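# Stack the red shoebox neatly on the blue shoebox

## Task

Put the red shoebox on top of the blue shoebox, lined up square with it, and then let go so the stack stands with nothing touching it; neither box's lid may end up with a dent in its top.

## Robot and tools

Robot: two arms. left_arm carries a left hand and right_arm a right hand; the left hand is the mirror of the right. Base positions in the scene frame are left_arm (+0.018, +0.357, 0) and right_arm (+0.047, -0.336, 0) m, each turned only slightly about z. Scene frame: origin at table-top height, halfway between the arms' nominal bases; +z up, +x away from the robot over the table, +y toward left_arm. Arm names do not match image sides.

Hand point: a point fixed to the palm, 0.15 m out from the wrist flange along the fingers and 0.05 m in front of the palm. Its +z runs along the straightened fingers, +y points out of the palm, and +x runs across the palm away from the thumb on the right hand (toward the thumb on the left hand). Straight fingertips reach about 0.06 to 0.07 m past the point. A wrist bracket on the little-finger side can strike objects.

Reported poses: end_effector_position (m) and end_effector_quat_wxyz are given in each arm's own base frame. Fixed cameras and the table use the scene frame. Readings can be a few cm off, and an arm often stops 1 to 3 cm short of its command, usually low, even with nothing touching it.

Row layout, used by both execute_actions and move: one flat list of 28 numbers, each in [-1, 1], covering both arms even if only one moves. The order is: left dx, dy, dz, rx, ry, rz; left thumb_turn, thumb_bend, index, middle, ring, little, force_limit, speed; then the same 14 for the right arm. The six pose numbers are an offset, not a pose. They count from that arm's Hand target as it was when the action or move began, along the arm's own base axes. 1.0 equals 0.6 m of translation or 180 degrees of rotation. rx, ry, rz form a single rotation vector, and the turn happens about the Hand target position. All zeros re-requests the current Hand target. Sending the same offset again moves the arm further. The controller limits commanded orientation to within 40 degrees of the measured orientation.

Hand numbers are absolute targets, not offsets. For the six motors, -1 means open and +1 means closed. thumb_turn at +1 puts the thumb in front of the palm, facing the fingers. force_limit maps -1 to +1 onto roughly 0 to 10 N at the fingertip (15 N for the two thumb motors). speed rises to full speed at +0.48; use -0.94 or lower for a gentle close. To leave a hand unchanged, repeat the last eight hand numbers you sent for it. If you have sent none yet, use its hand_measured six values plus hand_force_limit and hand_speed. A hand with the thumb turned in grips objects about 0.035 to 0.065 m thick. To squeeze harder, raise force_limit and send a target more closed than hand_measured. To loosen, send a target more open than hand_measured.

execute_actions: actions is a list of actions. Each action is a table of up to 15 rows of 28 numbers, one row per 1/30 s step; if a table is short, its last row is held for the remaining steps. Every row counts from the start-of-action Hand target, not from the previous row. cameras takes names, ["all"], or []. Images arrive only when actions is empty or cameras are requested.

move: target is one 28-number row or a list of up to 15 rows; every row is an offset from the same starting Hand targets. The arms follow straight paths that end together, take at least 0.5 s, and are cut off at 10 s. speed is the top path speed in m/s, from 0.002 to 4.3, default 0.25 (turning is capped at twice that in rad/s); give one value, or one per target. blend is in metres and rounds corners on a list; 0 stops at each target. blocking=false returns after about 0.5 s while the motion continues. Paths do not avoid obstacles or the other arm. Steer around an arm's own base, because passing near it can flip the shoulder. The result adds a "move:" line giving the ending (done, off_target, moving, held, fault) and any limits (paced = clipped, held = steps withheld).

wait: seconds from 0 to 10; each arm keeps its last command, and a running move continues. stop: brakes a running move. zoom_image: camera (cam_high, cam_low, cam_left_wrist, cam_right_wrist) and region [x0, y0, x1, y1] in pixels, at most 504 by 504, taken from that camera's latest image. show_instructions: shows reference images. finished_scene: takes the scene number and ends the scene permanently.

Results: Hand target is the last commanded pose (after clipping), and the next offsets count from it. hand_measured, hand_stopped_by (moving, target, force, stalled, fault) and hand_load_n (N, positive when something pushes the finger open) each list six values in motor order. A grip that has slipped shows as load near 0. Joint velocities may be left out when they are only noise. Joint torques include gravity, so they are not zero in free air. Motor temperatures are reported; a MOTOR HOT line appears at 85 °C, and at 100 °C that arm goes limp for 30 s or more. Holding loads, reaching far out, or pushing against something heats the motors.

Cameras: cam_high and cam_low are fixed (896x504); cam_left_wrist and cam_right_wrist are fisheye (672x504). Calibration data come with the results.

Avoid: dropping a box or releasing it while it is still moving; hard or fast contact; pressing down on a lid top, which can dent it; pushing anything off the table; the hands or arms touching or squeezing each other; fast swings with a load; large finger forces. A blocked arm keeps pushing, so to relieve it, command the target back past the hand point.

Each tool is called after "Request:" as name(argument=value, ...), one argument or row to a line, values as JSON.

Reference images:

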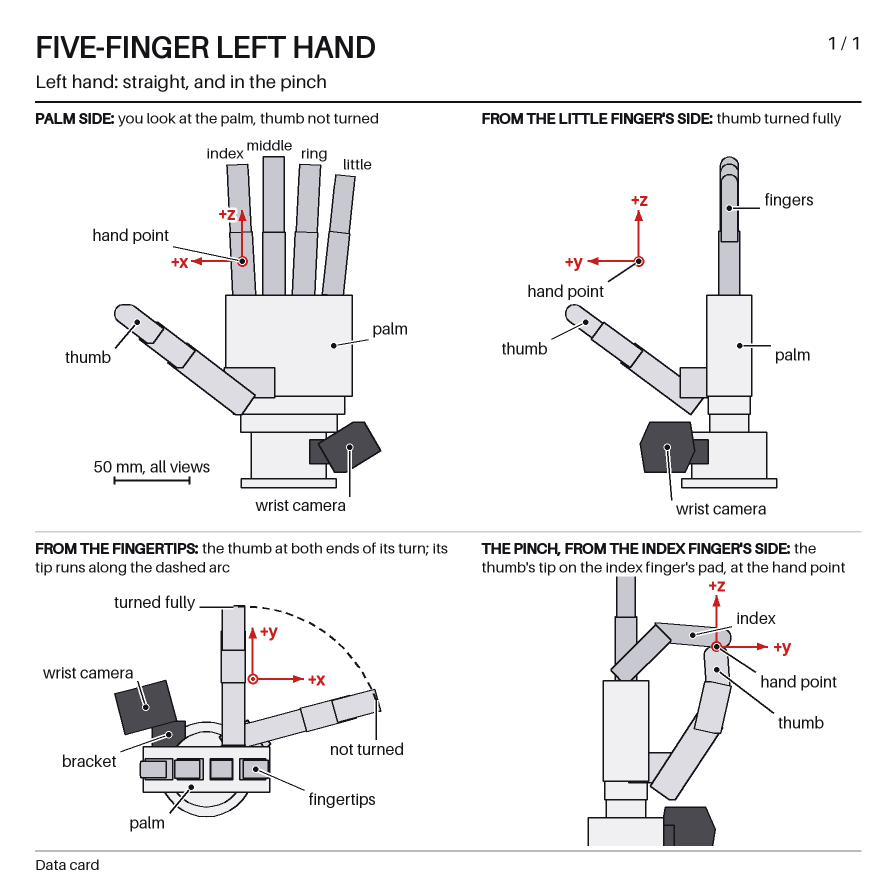

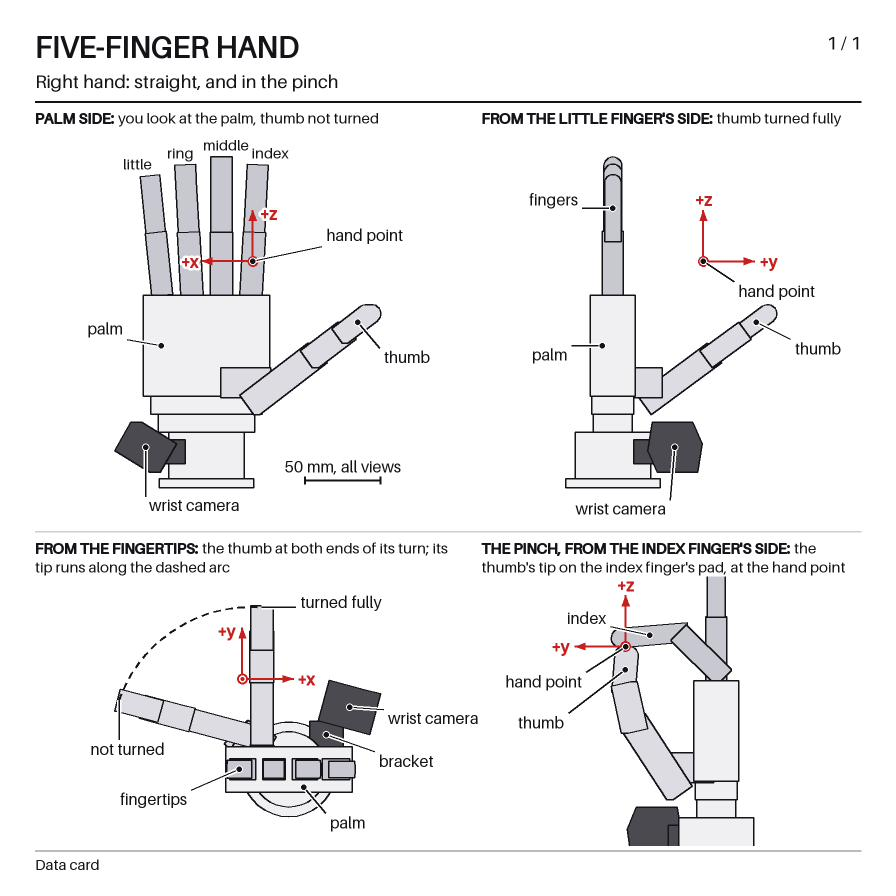

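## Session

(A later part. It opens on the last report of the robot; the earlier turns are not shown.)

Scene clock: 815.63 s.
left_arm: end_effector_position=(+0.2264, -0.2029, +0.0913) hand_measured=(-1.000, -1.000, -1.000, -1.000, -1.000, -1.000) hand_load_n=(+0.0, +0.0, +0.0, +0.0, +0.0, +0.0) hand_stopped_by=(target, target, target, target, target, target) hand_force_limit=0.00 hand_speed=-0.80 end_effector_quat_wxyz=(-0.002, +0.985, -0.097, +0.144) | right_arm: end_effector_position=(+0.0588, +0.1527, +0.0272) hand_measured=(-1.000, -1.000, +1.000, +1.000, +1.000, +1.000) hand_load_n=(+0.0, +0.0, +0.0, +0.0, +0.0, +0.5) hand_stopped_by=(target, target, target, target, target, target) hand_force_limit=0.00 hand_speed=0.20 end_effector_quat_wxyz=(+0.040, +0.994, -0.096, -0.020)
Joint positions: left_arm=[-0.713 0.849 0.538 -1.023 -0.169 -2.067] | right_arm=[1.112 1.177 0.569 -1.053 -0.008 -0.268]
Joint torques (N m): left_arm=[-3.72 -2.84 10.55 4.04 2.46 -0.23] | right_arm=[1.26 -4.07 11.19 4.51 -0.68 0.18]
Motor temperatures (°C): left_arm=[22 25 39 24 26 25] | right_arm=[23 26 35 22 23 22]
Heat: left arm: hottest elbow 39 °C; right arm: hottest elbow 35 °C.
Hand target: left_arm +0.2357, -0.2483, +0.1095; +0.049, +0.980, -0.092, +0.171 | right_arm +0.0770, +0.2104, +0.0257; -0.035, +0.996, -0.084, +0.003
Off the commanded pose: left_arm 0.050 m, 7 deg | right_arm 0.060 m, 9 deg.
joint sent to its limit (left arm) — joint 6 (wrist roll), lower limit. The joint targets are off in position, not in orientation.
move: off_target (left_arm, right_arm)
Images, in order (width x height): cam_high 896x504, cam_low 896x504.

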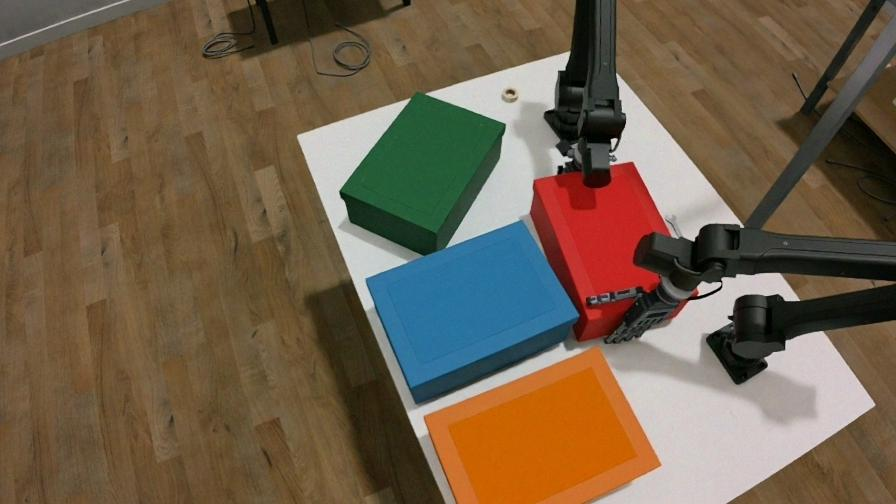

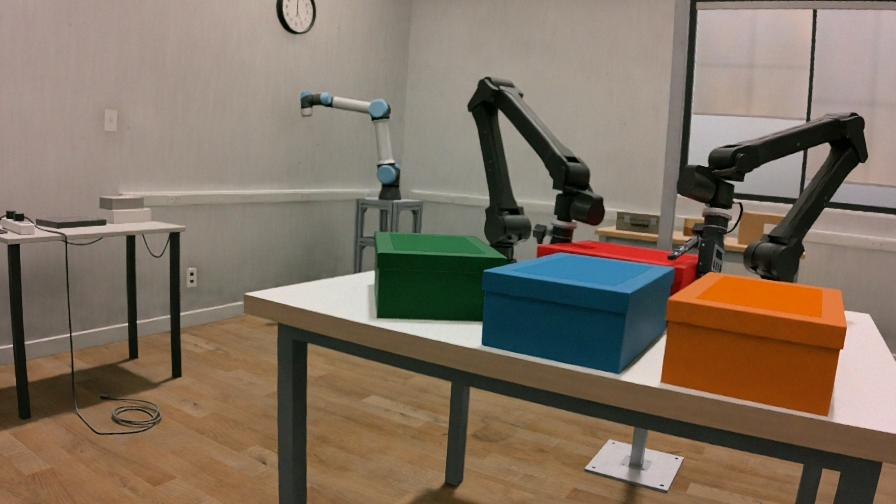

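Request:
move(
  target=[
    [-0.02,0.165,0.02,0,0,0,-1,-1,-1,-1,-1,-1,0,-0.8,-0.015,-0.125,0.01,0,0,0,-1,-1,1,1,1,1,0,0.2],
    [-0.026,0.165,0.03,-0.0822,0.0145,-0.0304,-1,-1,-1,-1,-1,-1,0,-0.8,-0.025,-0.135,0.01,0.0876,-0.015,0,-1,-1,1,1,1,1,0,0.2],
  ],
  speed=0.1,
  cameras=["cam_high","cam_low","cam_left_wrist","cam_right_wrist"],
)

Request:
zoom_image(
  camera="cam_low",
  region=[500, 180, 760, 340],
)

Request:
zoom_image(
  camera="cam_high",
  region=[500, 130, 720, 350],
)

Scene clock: 884.33 s.
left_arm: end_effector_position=(+0.2164, -0.1502, +0.1288) hand_measured=(-1.000, -1.000, -1.000, -1.000, -1.000, -1.000) hand_load_n=(+0.0, +0.0, +0.0, +0.0, +0.0, +0.0) hand_stopped_by=(target, target, target, target, target, target) hand_force_limit=0.00 hand_speed=-0.80 end_effector_quat_wxyz=(+0.184, +0.964, -0.114, +0.154) | right_arm: end_effector_position=(+0.0585, +0.1283, +0.0317) hand_measured=(-1.000, -1.000, +1.000, +1.000, +1.000, +1.000) hand_load_n=(+0.0, +0.0, +0.0, +0.0, +0.0, +0.0) hand_stopped_by=(target, target, target, target, target, target) hand_force_limit=0.00 hand_speed=0.20 end_effector_quat_wxyz=(-0.166, +0.982, -0.084, +0.010)
Joint positions: left_arm=[-0.093 0.634 0.454 -1.074 0.374 -1.489] | right_arm=[0.917 0.637 0.359 -0.998 -0.161 -0.459]
Joint torques (N m): left_arm=[0.5 -0.97 8.38 1.59 0.46 0.11] | right_arm=[-2.61 -0.97 7.41 1.31 -0.41 0]
Motor temperatures (°C): left_arm=[22 25 35 24 32 25] | right_arm=[23 26 36 23 23 22]
Heat: left arm: hottest elbow 35 °C; right arm: hottest elbow 36 °C.
Hand target: left_arm +0.2201, -0.1493, +0.1274; +0.185, +0.964, -0.114, +0.156 | right_arm +0.0620, +0.1294, +0.0317; -0.173, +0.981, -0.083, +0.015
Off the commanded pose: left_arm 0.004 m, 0 deg | right_arm 0.004 m, 1 deg.
move: done
camera_calibration:
cam_left_wrist: T_world_to_cam=[[0.47272, 0.857945, -0.20116, 0.0483011], [0.604245, -0.149426, 0.782662, -0.251896], [0.641423, -0.49153, -0.589046, -0.0238097], [0, 0, 0, 1]] pos_world=[0.144646, -0.0907826, 0.192841]
cam_right_wrist: T_world_to_cam=[[0.0624389, -0.946741, -0.315883, 0.13134], [-0.903752, -0.187926, 0.384598, 0.0684259], [-0.423477, 0.261466, -0.867354, 0.137461], [0, 0, 0, 1]] pos_world=[0.111851, 0.101262, 0.134399]

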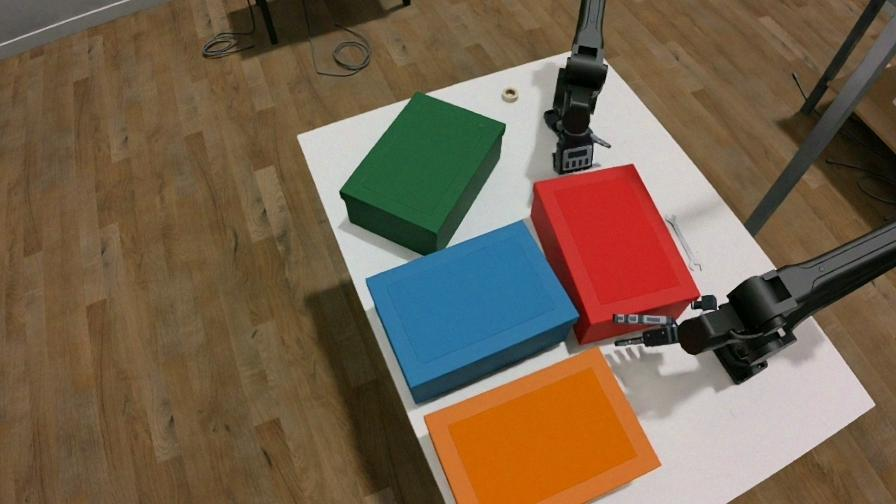

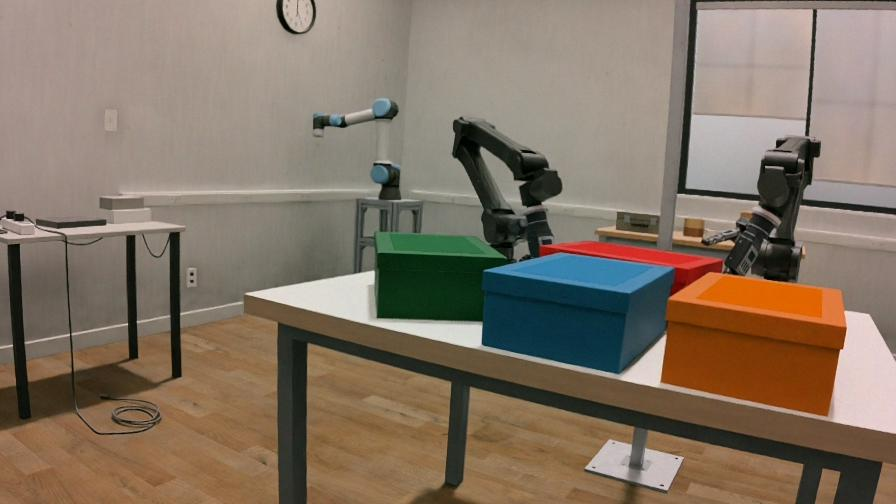

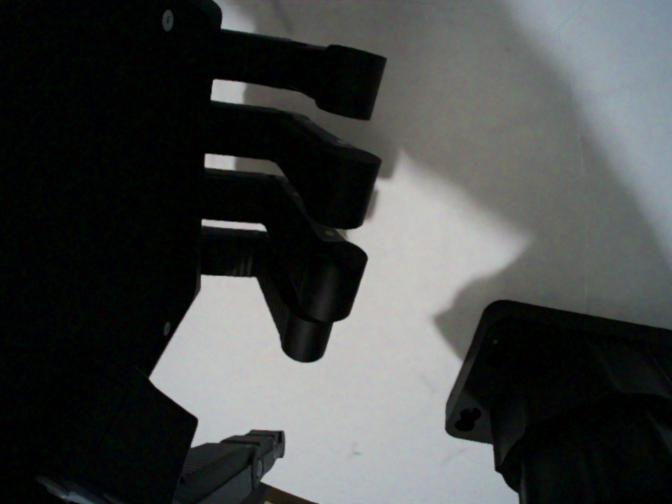

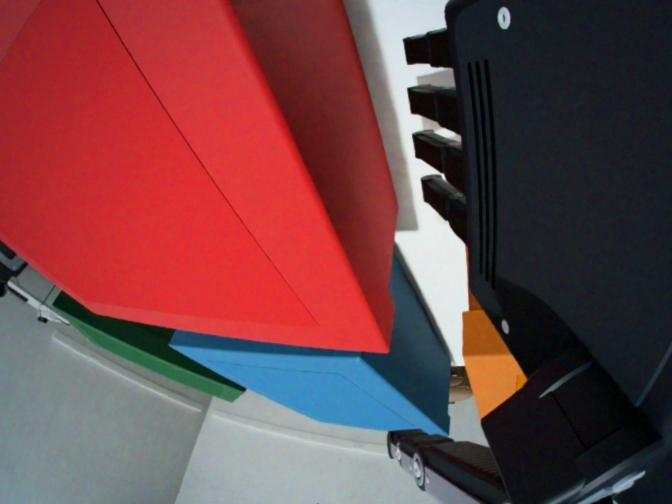

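Scaled by 1.938 from the camera's 896x504 image, which has a finer 1280x720 frame.

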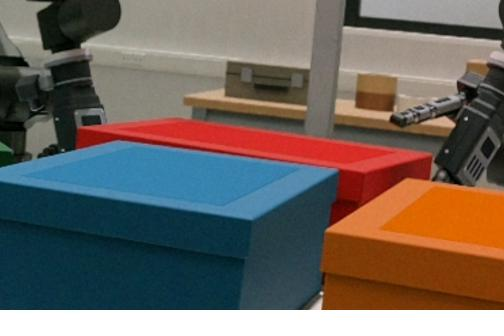

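Scaled by 2.291 from the camera's 896x504 image, which has a finer 1280x720 frame.

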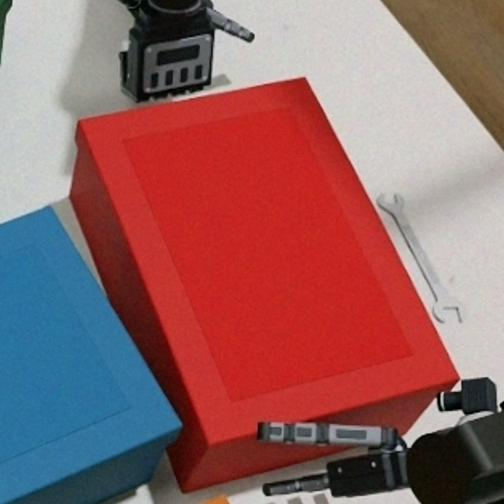

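Request:
move(
  target=[-0.005,-0.06,-0.025,0,0,0,-1,-1,-1,-1,-1,-1,0,-0.8,0,0.055,-0.022,0,0,0,-1,-1,1,1,1,1,0,0.2],
  speed=0.08,
  cameras=["cam_high","cam_low","cam_right_wrist"],
)

Request:
zoom_image(
  camera="cam_high",
  region=[500, 130, 720, 350],
)

Scene clock: 892.43 s.
left_arm: end_effector_position=(+0.2156, -0.1823, +0.1148) hand_measured=(-1.000, -1.000, -1.000, -1.000, -1.000, -1.000) hand_load_n=(+0.0, +0.0, +0.0, +0.0, +0.0, +0.0) hand_stopped_by=(target, target, target, target, target, target) hand_force_limit=0.00 hand_speed=-0.80 end_effector_quat_wxyz=(+0.183, +0.964, -0.114, +0.158) | right_arm: end_effector_position=(+0.0615, +0.1567, +0.0168) hand_measured=(-1.000, -1.000, +1.000, +1.000, +1.000, +1.000) hand_load_n=(+0.0, +0.0, +0.0, +0.0, +0.0, +0.0) hand_stopped_by=(target, target, target, target, target, target) hand_force_limit=0.00 hand_speed=0.20 end_effector_quat_wxyz=(-0.169, +0.982, -0.082, +0.013)
Joint positions: left_arm=[-0.297 0.645 0.414 -0.949 0.299 -1.692] | right_arm=[1.009 0.769 0.359 -0.846 -0.131 -0.375]
Joint torques (N m): left_arm=[-0.85 -0.85 8.28 1.81 0.27 -0.06] | right_arm=[-0.03 -0.62 8.03 1.37 -0.12 0.35]
Heat: left arm: hottest elbow 35 °C; right arm: hottest elbow 35 °C.
Hand target: left_arm +0.2172, -0.1853, +0.1125; +0.184, +0.964, -0.114, +0.156 | right_arm +0.0620, +0.1624, +0.0185; -0.173, +0.981, -0.083, +0.014
Off the commanded pose: left_arm 0.004 m, 0 deg | right_arm 0.006 m, 1 deg.
move: done
camera_calibration:
cam_right_wrist: T_world_to_cam=[[0.068313, -0.945192, -0.31929, 0.152814], [-0.905878, -0.192852, 0.377084, 0.0831656], [-0.417993, 0.263478, -0.869403, 0.117757], [0, 0, 0, 1]] pos_world=[0.11412, 0.129451, 0.119809]
Images, in order (width x height): cam_high 896x504, cam_low 896x504, cam_right_wrist 672x504.

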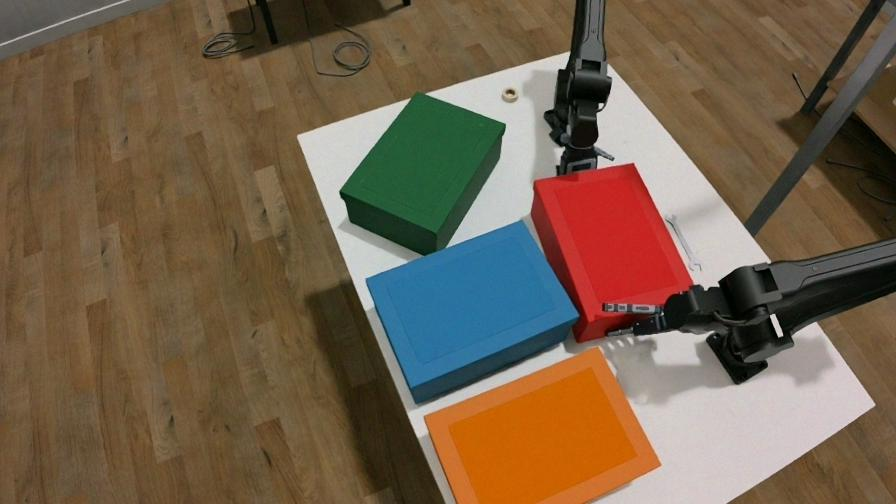

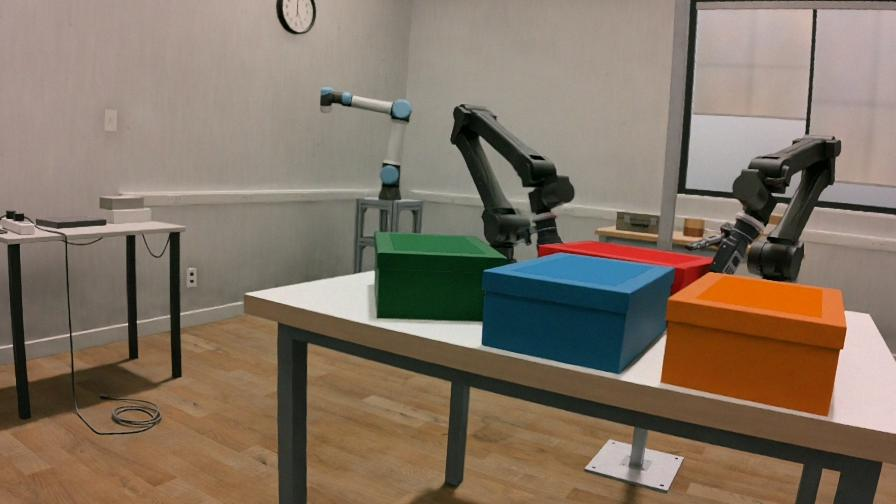

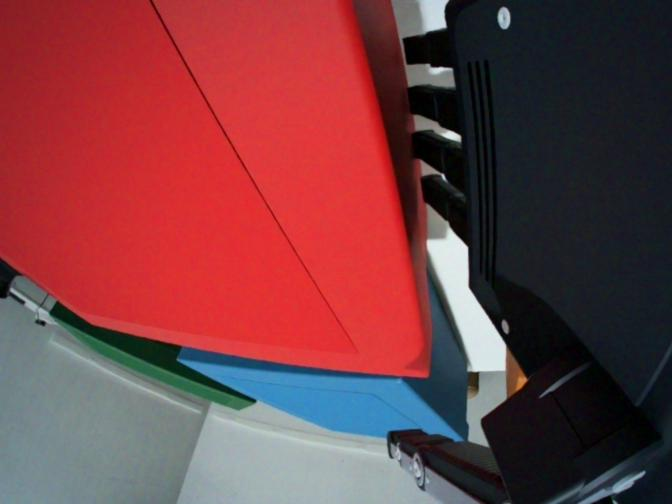

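Scaled by 2.291 from the camera's 896x504 image, which has a finer 1280x720 frame.

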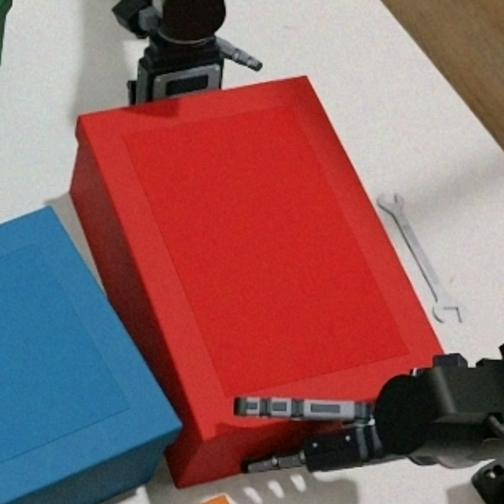

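Request:
move(
  target=[-0.005,-0.085,0.0,0,0,0,-1,-1,-1,-1,-1,-1,0,-0.8,0.005,0.1,0,0,0,0,-1,-1,1,1,1,1,0,0.2],
  speed=0.08,
  cameras=["cam_high","cam_low","cam_right_wrist"],
)

Request:
zoom_image(
  camera="cam_high",
  region=[500, 130, 720, 350],
)

Scene clock: 901.90 s.
left_arm: end_effector_position=(+0.2194, -0.2065, +0.1102) hand_measured=(-1.000, -1.000, -1.000, -1.000, -1.000, -1.000) hand_load_n=(+0.0, -0.5, +0.0, +0.0, +1.0, +0.5) hand_stopped_by=(target, target, target, target, target, target) hand_force_limit=0.00 hand_speed=-0.80 end_effector_quat_wxyz=(+0.145, +0.969, -0.102, +0.173) | right_arm: end_effector_position=(+0.0485, +0.1632, -0.0012) hand_measured=(-1.000, -1.000, +1.000, +1.000, +1.000, +1.000) hand_load_n=(+0.0, +0.0, -0.5, +0.0, -0.5, -1.0) hand_stopped_by=(target, target, target, target, target, target) hand_force_limit=0.00 hand_speed=0.20 end_effector_quat_wxyz=(-0.108, +0.988, -0.110, +0.003)
Joint positions: left_arm=[-0.518 0.669 0.423 -0.884 0.124 -1.908] | right_arm=[1.112 0.944 0.381 -0.803 -0.068 -0.231]
Joint torques (N m): left_arm=[-4.31 0.97 9.13 2.91 2.84 -0.4] | right_arm=[1.61 -0.91 13.74 3.73 -1.21 0.01]
Heat: left arm: hottest elbow 34 °C; right arm: hottest elbow 34 °C.
Hand target: left_arm +0.2140, -0.2363, +0.1123; +0.184, +0.964, -0.114, +0.156 | right_arm +0.0651, +0.2224, +0.0185; -0.173, +0.981, -0.083, +0.015
Off the commanded pose: left_arm 0.030 m, 5 deg | right_arm 0.064 m, 8 deg.
move: off_target (left_arm, right_arm)
camera_calibration:
cam_right_wrist: T_world_to_cam=[[0.0077337, -0.978601, -0.205619, 0.162616], [-0.897634, -0.0974105, 0.429843, 0.0634964], [-0.440674, 0.181247, -0.879179, 0.10946], [0, 0, 0, 1]] pos_world=[0.103975, 0.145483, 0.102379]
Images, in order (width x height): cam_high 896x504, cam_low 896x504, cam_right_wrist 672x504.

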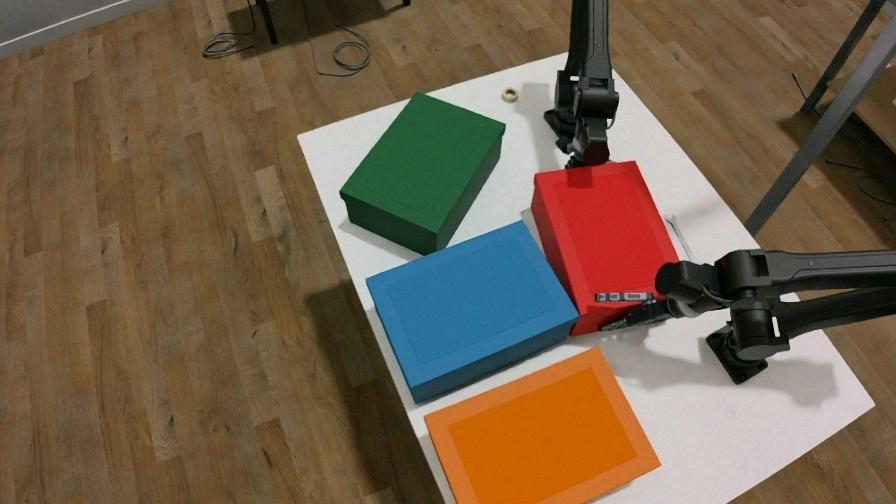

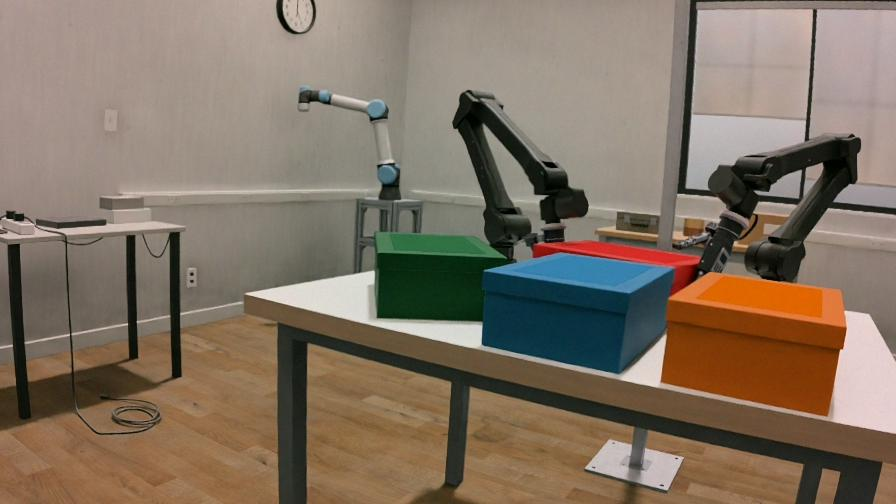

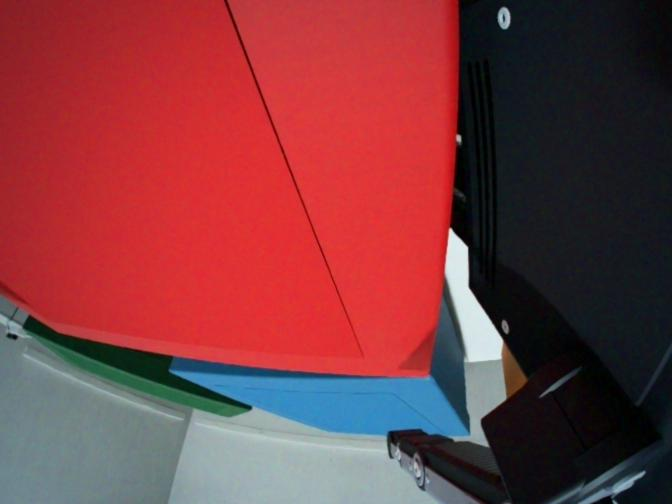

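Scaled by 2.291 from the camera's 896x504 image, which has a finer 1280x720 frame.

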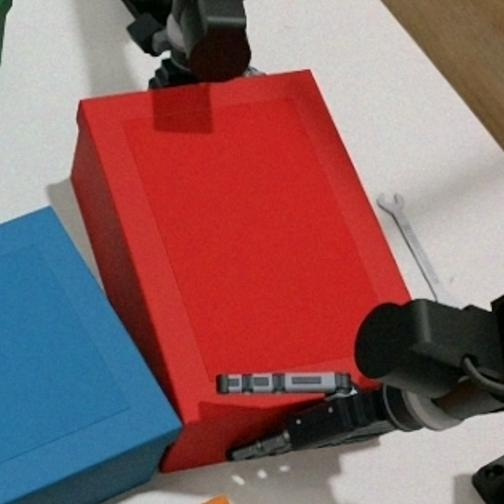

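Request:
move(
  target=[0.0,-0.0,0.09,0,0,0,-1,-1,-1,-1,-1,-1,0,-0.8,0.015,0.02,0.12,0,0,0,-1,-1,1,1,1,1,0,0.2],
  speed=0.06,
  cameras=["cam_high","cam_low","cam_right_wrist"],
)

Request:
zoom_image(
  camera="cam_high",
  region=[500, 130, 720, 350],
)

Request:
zoom_image(
  camera="cam_low",
  region=[500, 180, 760, 340],
)

Scene clock: 913.37 s.
left_arm: end_effector_position=(+0.2073, -0.2020, +0.1186) hand_measured=(-1.000, -1.000, -1.000, -1.000, -1.000, -1.000) hand_load_n=(+0.0, -0.5, +0.0, +1.0, +0.5, +0.0) hand_stopped_by=(target, target, target, target, target, target) hand_force_limit=0.00 hand_speed=-0.80 end_effector_quat_wxyz=(+0.132, +0.978, -0.094, +0.133) | right_arm: end_effector_position=(+0.0457, +0.1656, +0.0478) hand_measured=(-1.000, -1.000, +1.000, +1.000, +1.000, +1.000) hand_load_n=(+0.0, +0.0, +0.0, +0.0, +0.0, +0.0) hand_stopped_by=(target, target, target, target, target, target) hand_force_limit=0.00 hand_speed=0.20 end_effector_quat_wxyz=(-0.079, +0.992, -0.101, -0.015)
Joint positions: left_arm=[-0.527 0.675 0.479 -1.019 0.128 -1.929] | right_arm=[1.121 0.923 0.511 -1.021 -0.082 -0.242]
Joint torques (N m): left_arm=[-3.19 -2.96 14.8 1.69 2.83 -0.13] | right_arm=[-0.21 -3.49 17.17 2.99 -0.7 0.1]
Heat: left arm: hottest elbow 35 °C; right arm: hottest elbow 34 °C.
Hand target: left_arm +0.2140, -0.2363, +0.1663; +0.184, +0.964, -0.115, +0.156 | right_arm +0.0741, +0.2345, +0.0906; -0.173, +0.981, -0.083, +0.015
Off the commanded pose: left_arm 0.059 m, 7 deg | right_arm 0.086 m, 12 deg.
move: off_target (left_arm, right_arm)
camera_calibration:
cam_right_wrist: T_world_to_cam=[[0.0230178, -0.987914, -0.153286, 0.173421], [-0.877441, -0.0934464, 0.470494, 0.0366825], [-0.479131, 0.12367, -0.868987, 0.161654], [0, 0, 0, 1]] pos_world=[0.105648, 0.154761, 0.149799]
Images, in order (width x height): cam_high 896x504, cam_low 896x504, cam_right_wrist 672x504.

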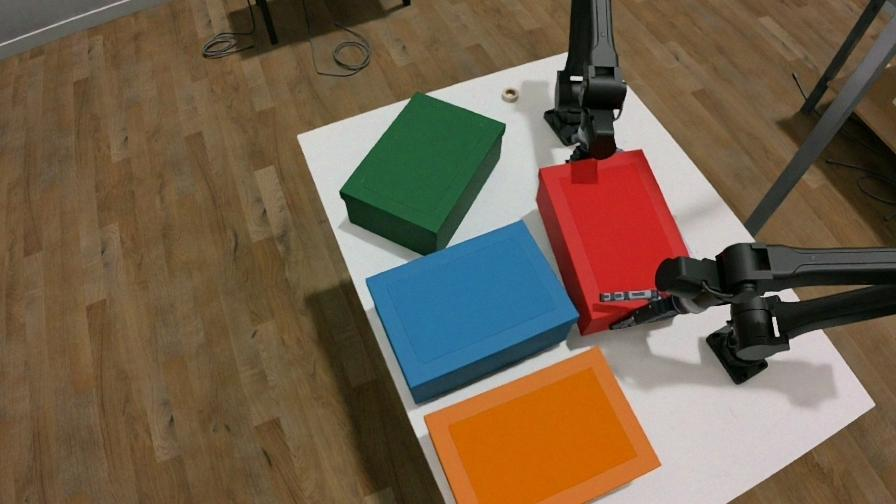

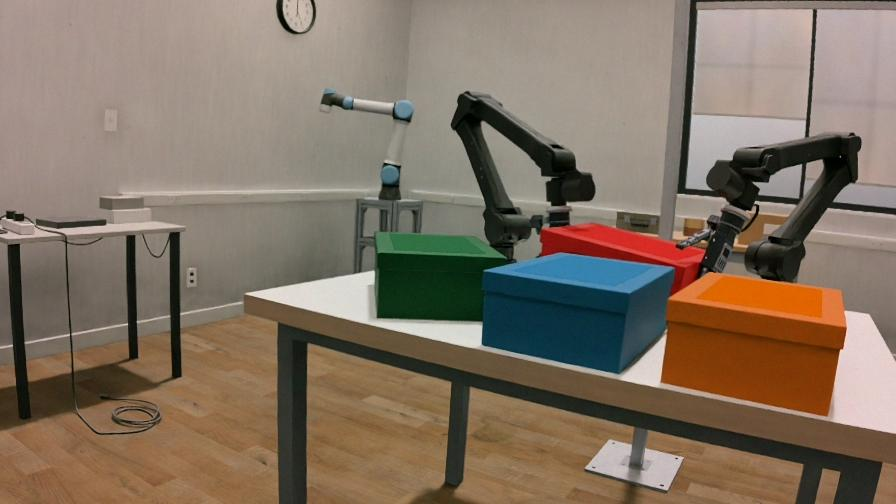

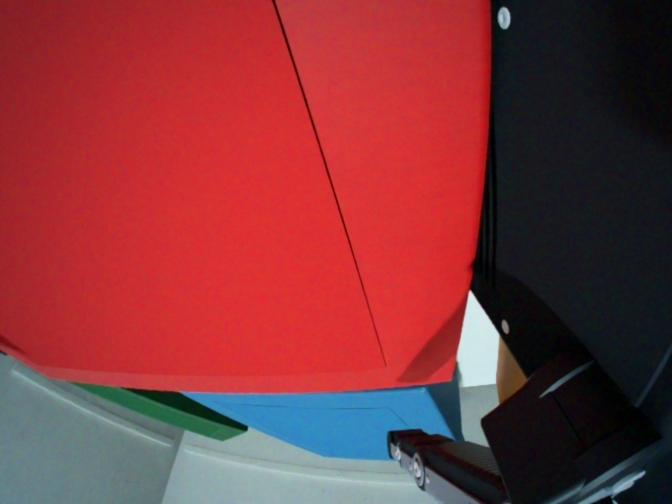

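Scaled by 2.291 from the camera's 896x504 image, which has a finer 1280x720 frame.

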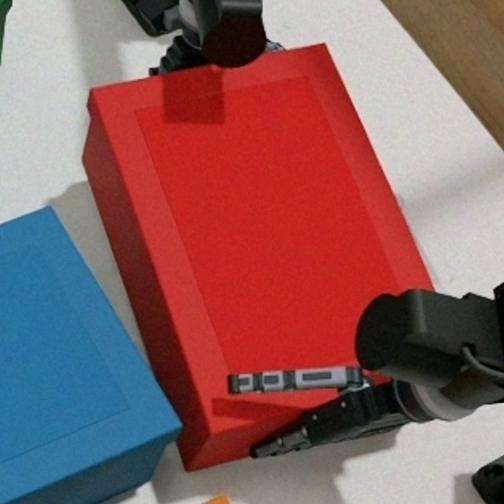

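Scaled by 1.938 from the camera's 896x504 image, which has a finer 1280x720 frame.

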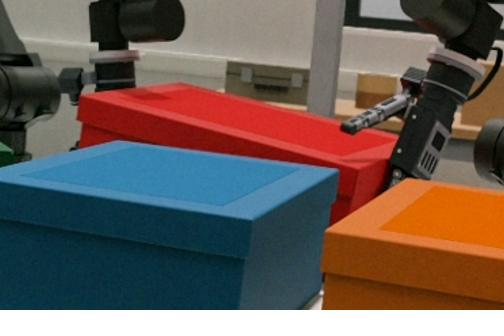

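Request:
move(
  target=[0.01,-0.01,0.1,0,0,0,-1,-1,-1,-1,-1,-1,0,-0.8,0.01,0.0,0.0,0,0,0,-1,-1,1,1,1,1,0,0.2],
  speed=0.06,
  cameras=["cam_high","cam_low"],
)

Request:
zoom_image(
  camera="cam_high",
  region=[500, 130, 720, 350],
)

Request:
zoom_image(
  camera="cam_low",
  region=[500, 180, 760, 340],
)

Scene clock: 927.67 s.
left_arm: end_effector_position=(+0.2160, -0.2046, +0.1805) hand_measured=(-1.000, -1.000, -1.000, -1.000, -1.000, -1.000) hand_load_n=(+0.0, +0.0, +0.0, +0.5, +1.5, +0.5) hand_stopped_by=(target, target, target, target, target, target) hand_force_limit=0.00 hand_speed=-0.80 end_effector_quat_wxyz=(+0.128, +0.978, -0.093, +0.137) | right_arm: end_effector_position=(+0.0477, +0.1638, +0.0514) hand_measured=(-1.000, -1.000, +1.000, +1.000, +1.000, +1.000) hand_load_n=(+0.0, +0.0, +0.0, +0.0, +0.0, +0.0) hand_stopped_by=(target, target, target, target, target, target) hand_force_limit=0.00 hand_speed=0.20 end_effector_quat_wxyz=(-0.079, +0.992, -0.102, -0.013)
Joint positions: left_arm=[-0.527 0.676 0.643 -1.177 0.117 -1.929] | right_arm=[1.111 0.913 0.517 -1.036 -0.079 -0.249]
Joint torques (N m): left_arm=[-3.66 -1.85 14.97 1.99 3.18 -0.2] | right_arm=[-1.38 -2.78 17.26 3.69 -0.94 -0.1]
Heat: left arm: hottest elbow 39 °C; right arm: hottest elbow 36 °C.
Hand target: left_arm +0.2201, -0.2423, +0.2264; +0.184, +0.964, -0.114, +0.156 | right_arm +0.0801, +0.2344, +0.0905; -0.173, +0.981, -0.083, +0.015
Off the commanded pose: left_arm 0.059 m, 7 deg | right_arm 0.087 m, 12 deg.
move: off_target (left_arm, right_arm)
Images, in order (width x height): cam_high 896x504, cam_low 896x504.

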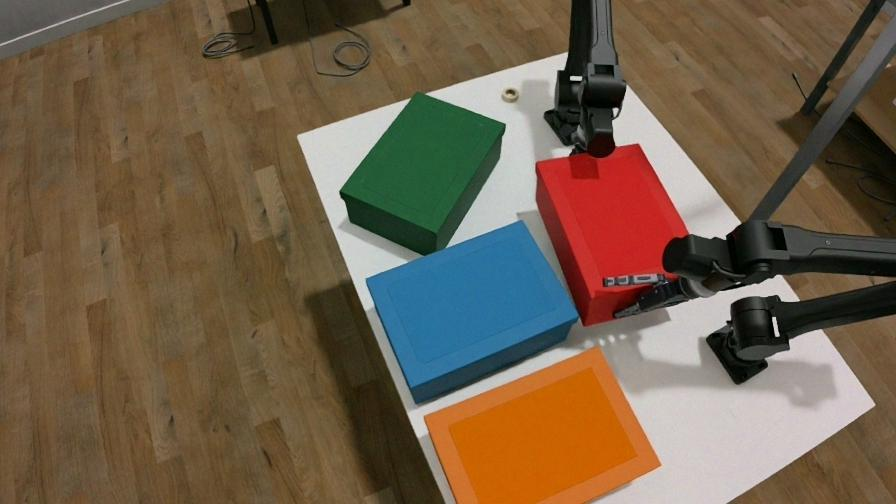

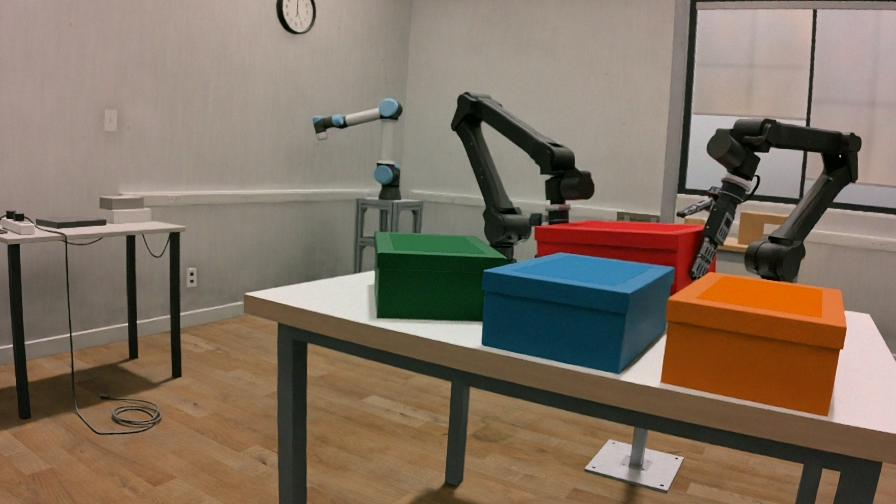

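Scaled by 2.291 from the camera's 896x504 image, which has a finer 1280x720 frame.

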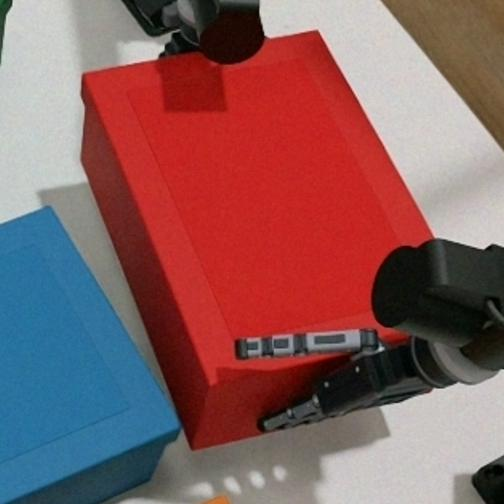

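Scaled by 1.938 from the camera's 896x504 image, which has a finer 1280x720 frame.

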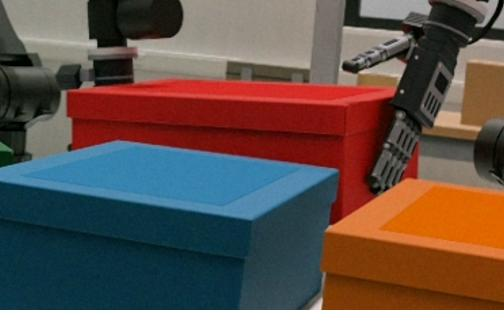

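Request:
move(
  target=[0.0,-0.0,0.15,0,0,0,-1,-1,-1,-1,-1,-1,0,-0.8,0.0,0.0,0.18,0,0,0,-1,-1,1,1,1,1,0,0.2],
  speed=0.07,
  cameras=["cam_high","cam_low"],
)

Request:
zoom_image(
  camera="cam_low",
  region=[500, 140, 760, 300],
)

Scene clock: 963.70 s.
left_arm: end_effector_position=(+0.2198, -0.2017, +0.2695) hand_measured=(-1.000, -1.000, -1.000, -1.000, -1.000, -1.000) hand_load_n=(+0.0, +0.0, +0.0, +0.5, +2.0, +0.5) hand_stopped_by=(target, target, target, target, target, target) hand_force_limit=0.00 hand_speed=-0.80 end_effector_quat_wxyz=(+0.116, +0.979, -0.094, +0.140) | right_arm: end_effector_position=(+0.0513, +0.1676, +0.1529) hand_measured=(-1.000, -1.000, +1.000, +1.000, +1.000, +1.000) hand_load_n=(+0.0, +0.0, +0.0, +0.0, +0.0, +0.5) hand_stopped_by=(target, target, target, target, target, target) hand_force_limit=0.00 hand_speed=0.20 end_effector_quat_wxyz=(-0.067, +0.992, -0.104, -0.015)
Joint positions: left_arm=[-0.526 0.708 0.894 -1.403 0.093 -1.922] | right_arm=[1.108 0.864 0.766 -1.357 -0.074 -0.249]
Joint torques (N m): left_arm=[-3.43 -1.79 14.76 2.39 4.17 -0.22] | right_arm=[-0.97 -1.9 18.4 3.99 -1.11 -0.13]
Motor temperatures (°C): left_arm=[22 25 43 24 42 25] | right_arm=[23 26 41 23 23 22]
Heat: left arm: hottest elbow 43 °C; right arm: hottest elbow 41 °C.
Hand target: left_arm +0.2201, -0.2422, +0.3164; +0.184, +0.964, -0.114, +0.156 | right_arm +0.0801, +0.2344, +0.1985; -0.173, +0.981, -0.083, +0.014
Off the commanded pose: left_arm 0.062 m, 9 deg | right_arm 0.086 m, 13 deg.
move: off_target (left_arm, right_arm)
Images, in order (width x height): cam_high 896x504, cam_low 896x504.

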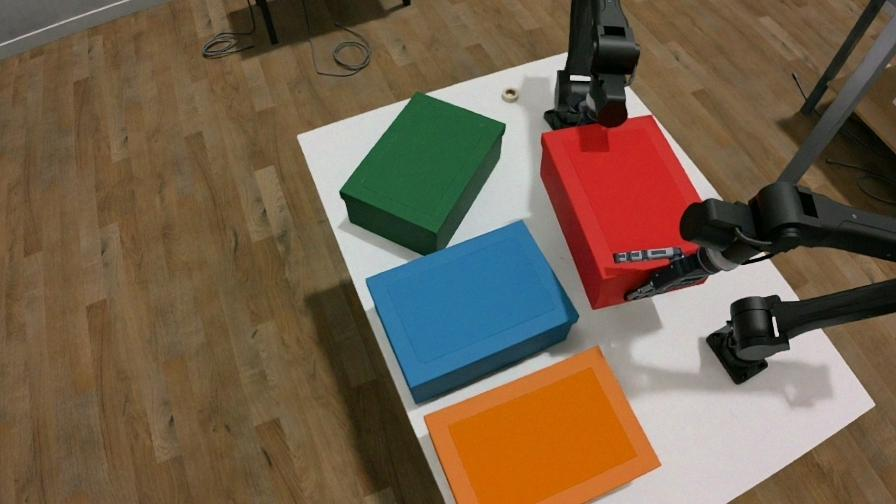

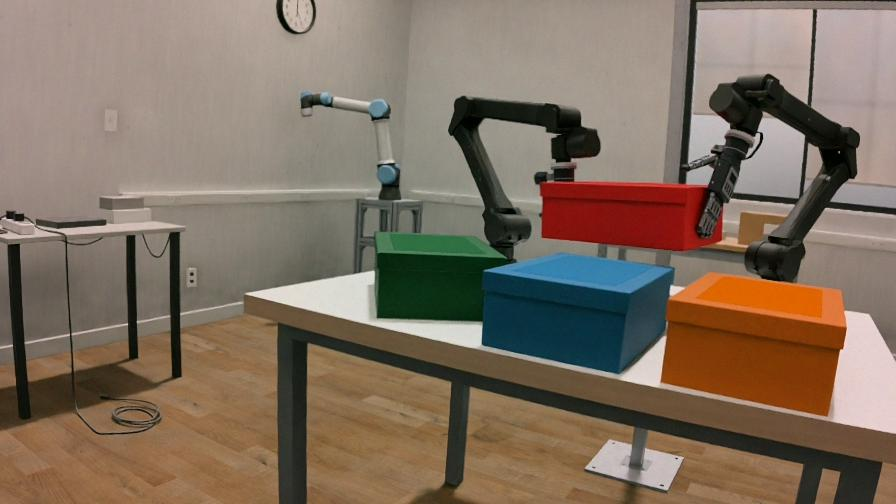

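Scaled by 1.938 from the camera's 896x504 image, which has a finer 1280x720 frame.

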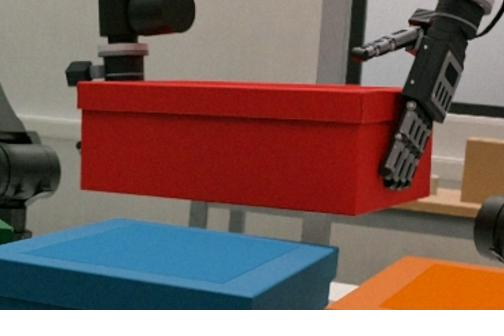

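Request:
move(
  target=[0.083,-0.0017,0.05,0,0,0,-1,-1,-1,-1,-1,-1,0,-0.8,0.083,-0.001,0.05,0,0,0,-1,-1,1,1,1,1,0,0.2],
  speed=0.06,
  cameras=["cam_high","cam_low"],
)

Scene clock: 1001.73 s.
left_arm: end_effector_position=(+0.2726, -0.1985, +0.3024) hand_measured=(-1.000, -1.000, -1.000, -1.000, -1.000, -1.000) hand_load_n=(+0.0, +0.0, +0.0, +0.5, +2.0, +1.0) hand_stopped_by=(target, target, target, target, target, target) hand_force_limit=0.00 hand_speed=-0.80 end_effector_quat_wxyz=(+0.114, +0.978, -0.095, +0.145) | right_arm: end_effector_position=(+0.0987, +0.1742, +0.1897) hand_measured=(-1.000, -1.000, +1.000, +1.000, +1.000, +1.000) hand_load_n=(+0.0, +0.0, +0.5, +0.0, +0.0, +0.0) hand_stopped_by=(target, target, target, target, target, target) hand_force_limit=0.00 hand_speed=0.20 end_effector_quat_wxyz=(-0.083, +0.990, -0.113, -0.015)
Joint positions: left_arm=[-0.401 0.852 1.041 -1.412 0.128 -1.802] | right_arm=[0.929 0.928 0.898 -1.41 -0.11 -0.406]
Joint torques (N m): left_arm=[-4.31 -3.55 14.48 1.78 4.71 -0.41] | right_arm=[0.79 -0.91 17.83 4.16 -2.07 -0.18]
Motor temperatures (°C): left_arm=[22 25 45 24 55 25] | right_arm=[23 25 50 23 24 22]
Heat: left arm: hottest wrist yaw 55 °C; right arm: hottest elbow 50 °C.
Hand target: left_arm +0.2699, -0.2433, +0.3464; +0.185, +0.964, -0.114, +0.156 | right_arm +0.1298, +0.2338, +0.2285; -0.173, +0.981, -0.083, +0.014
Off the commanded pose: left_arm 0.063 m, 9 deg | right_arm 0.078 m, 11 deg.
move: off_target (left_arm, right_arm)
Images, in order (width x height): cam_high 896x504, cam_low 896x504.

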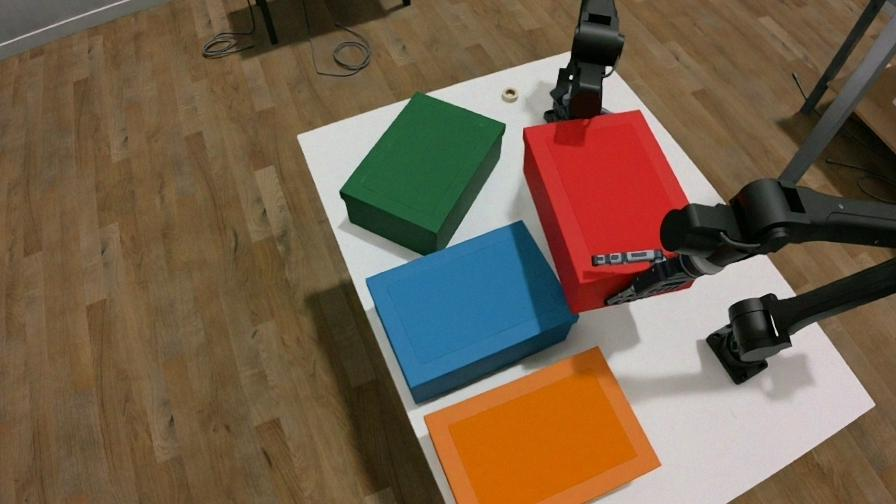

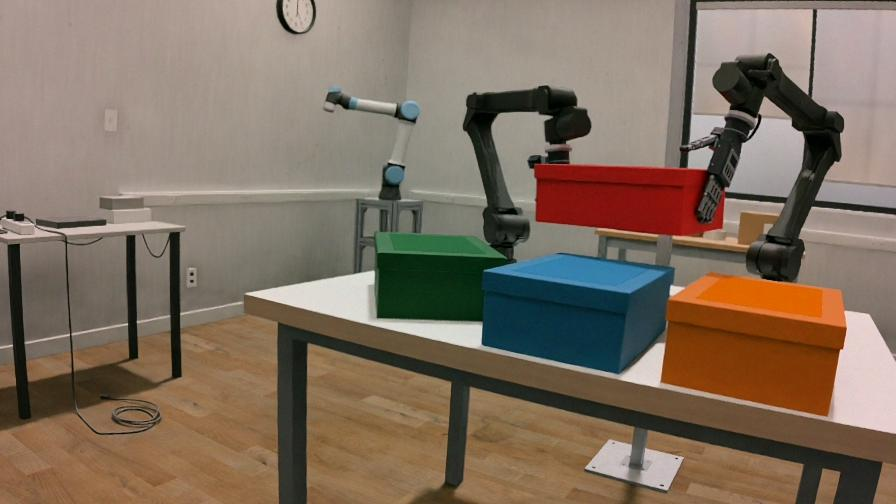

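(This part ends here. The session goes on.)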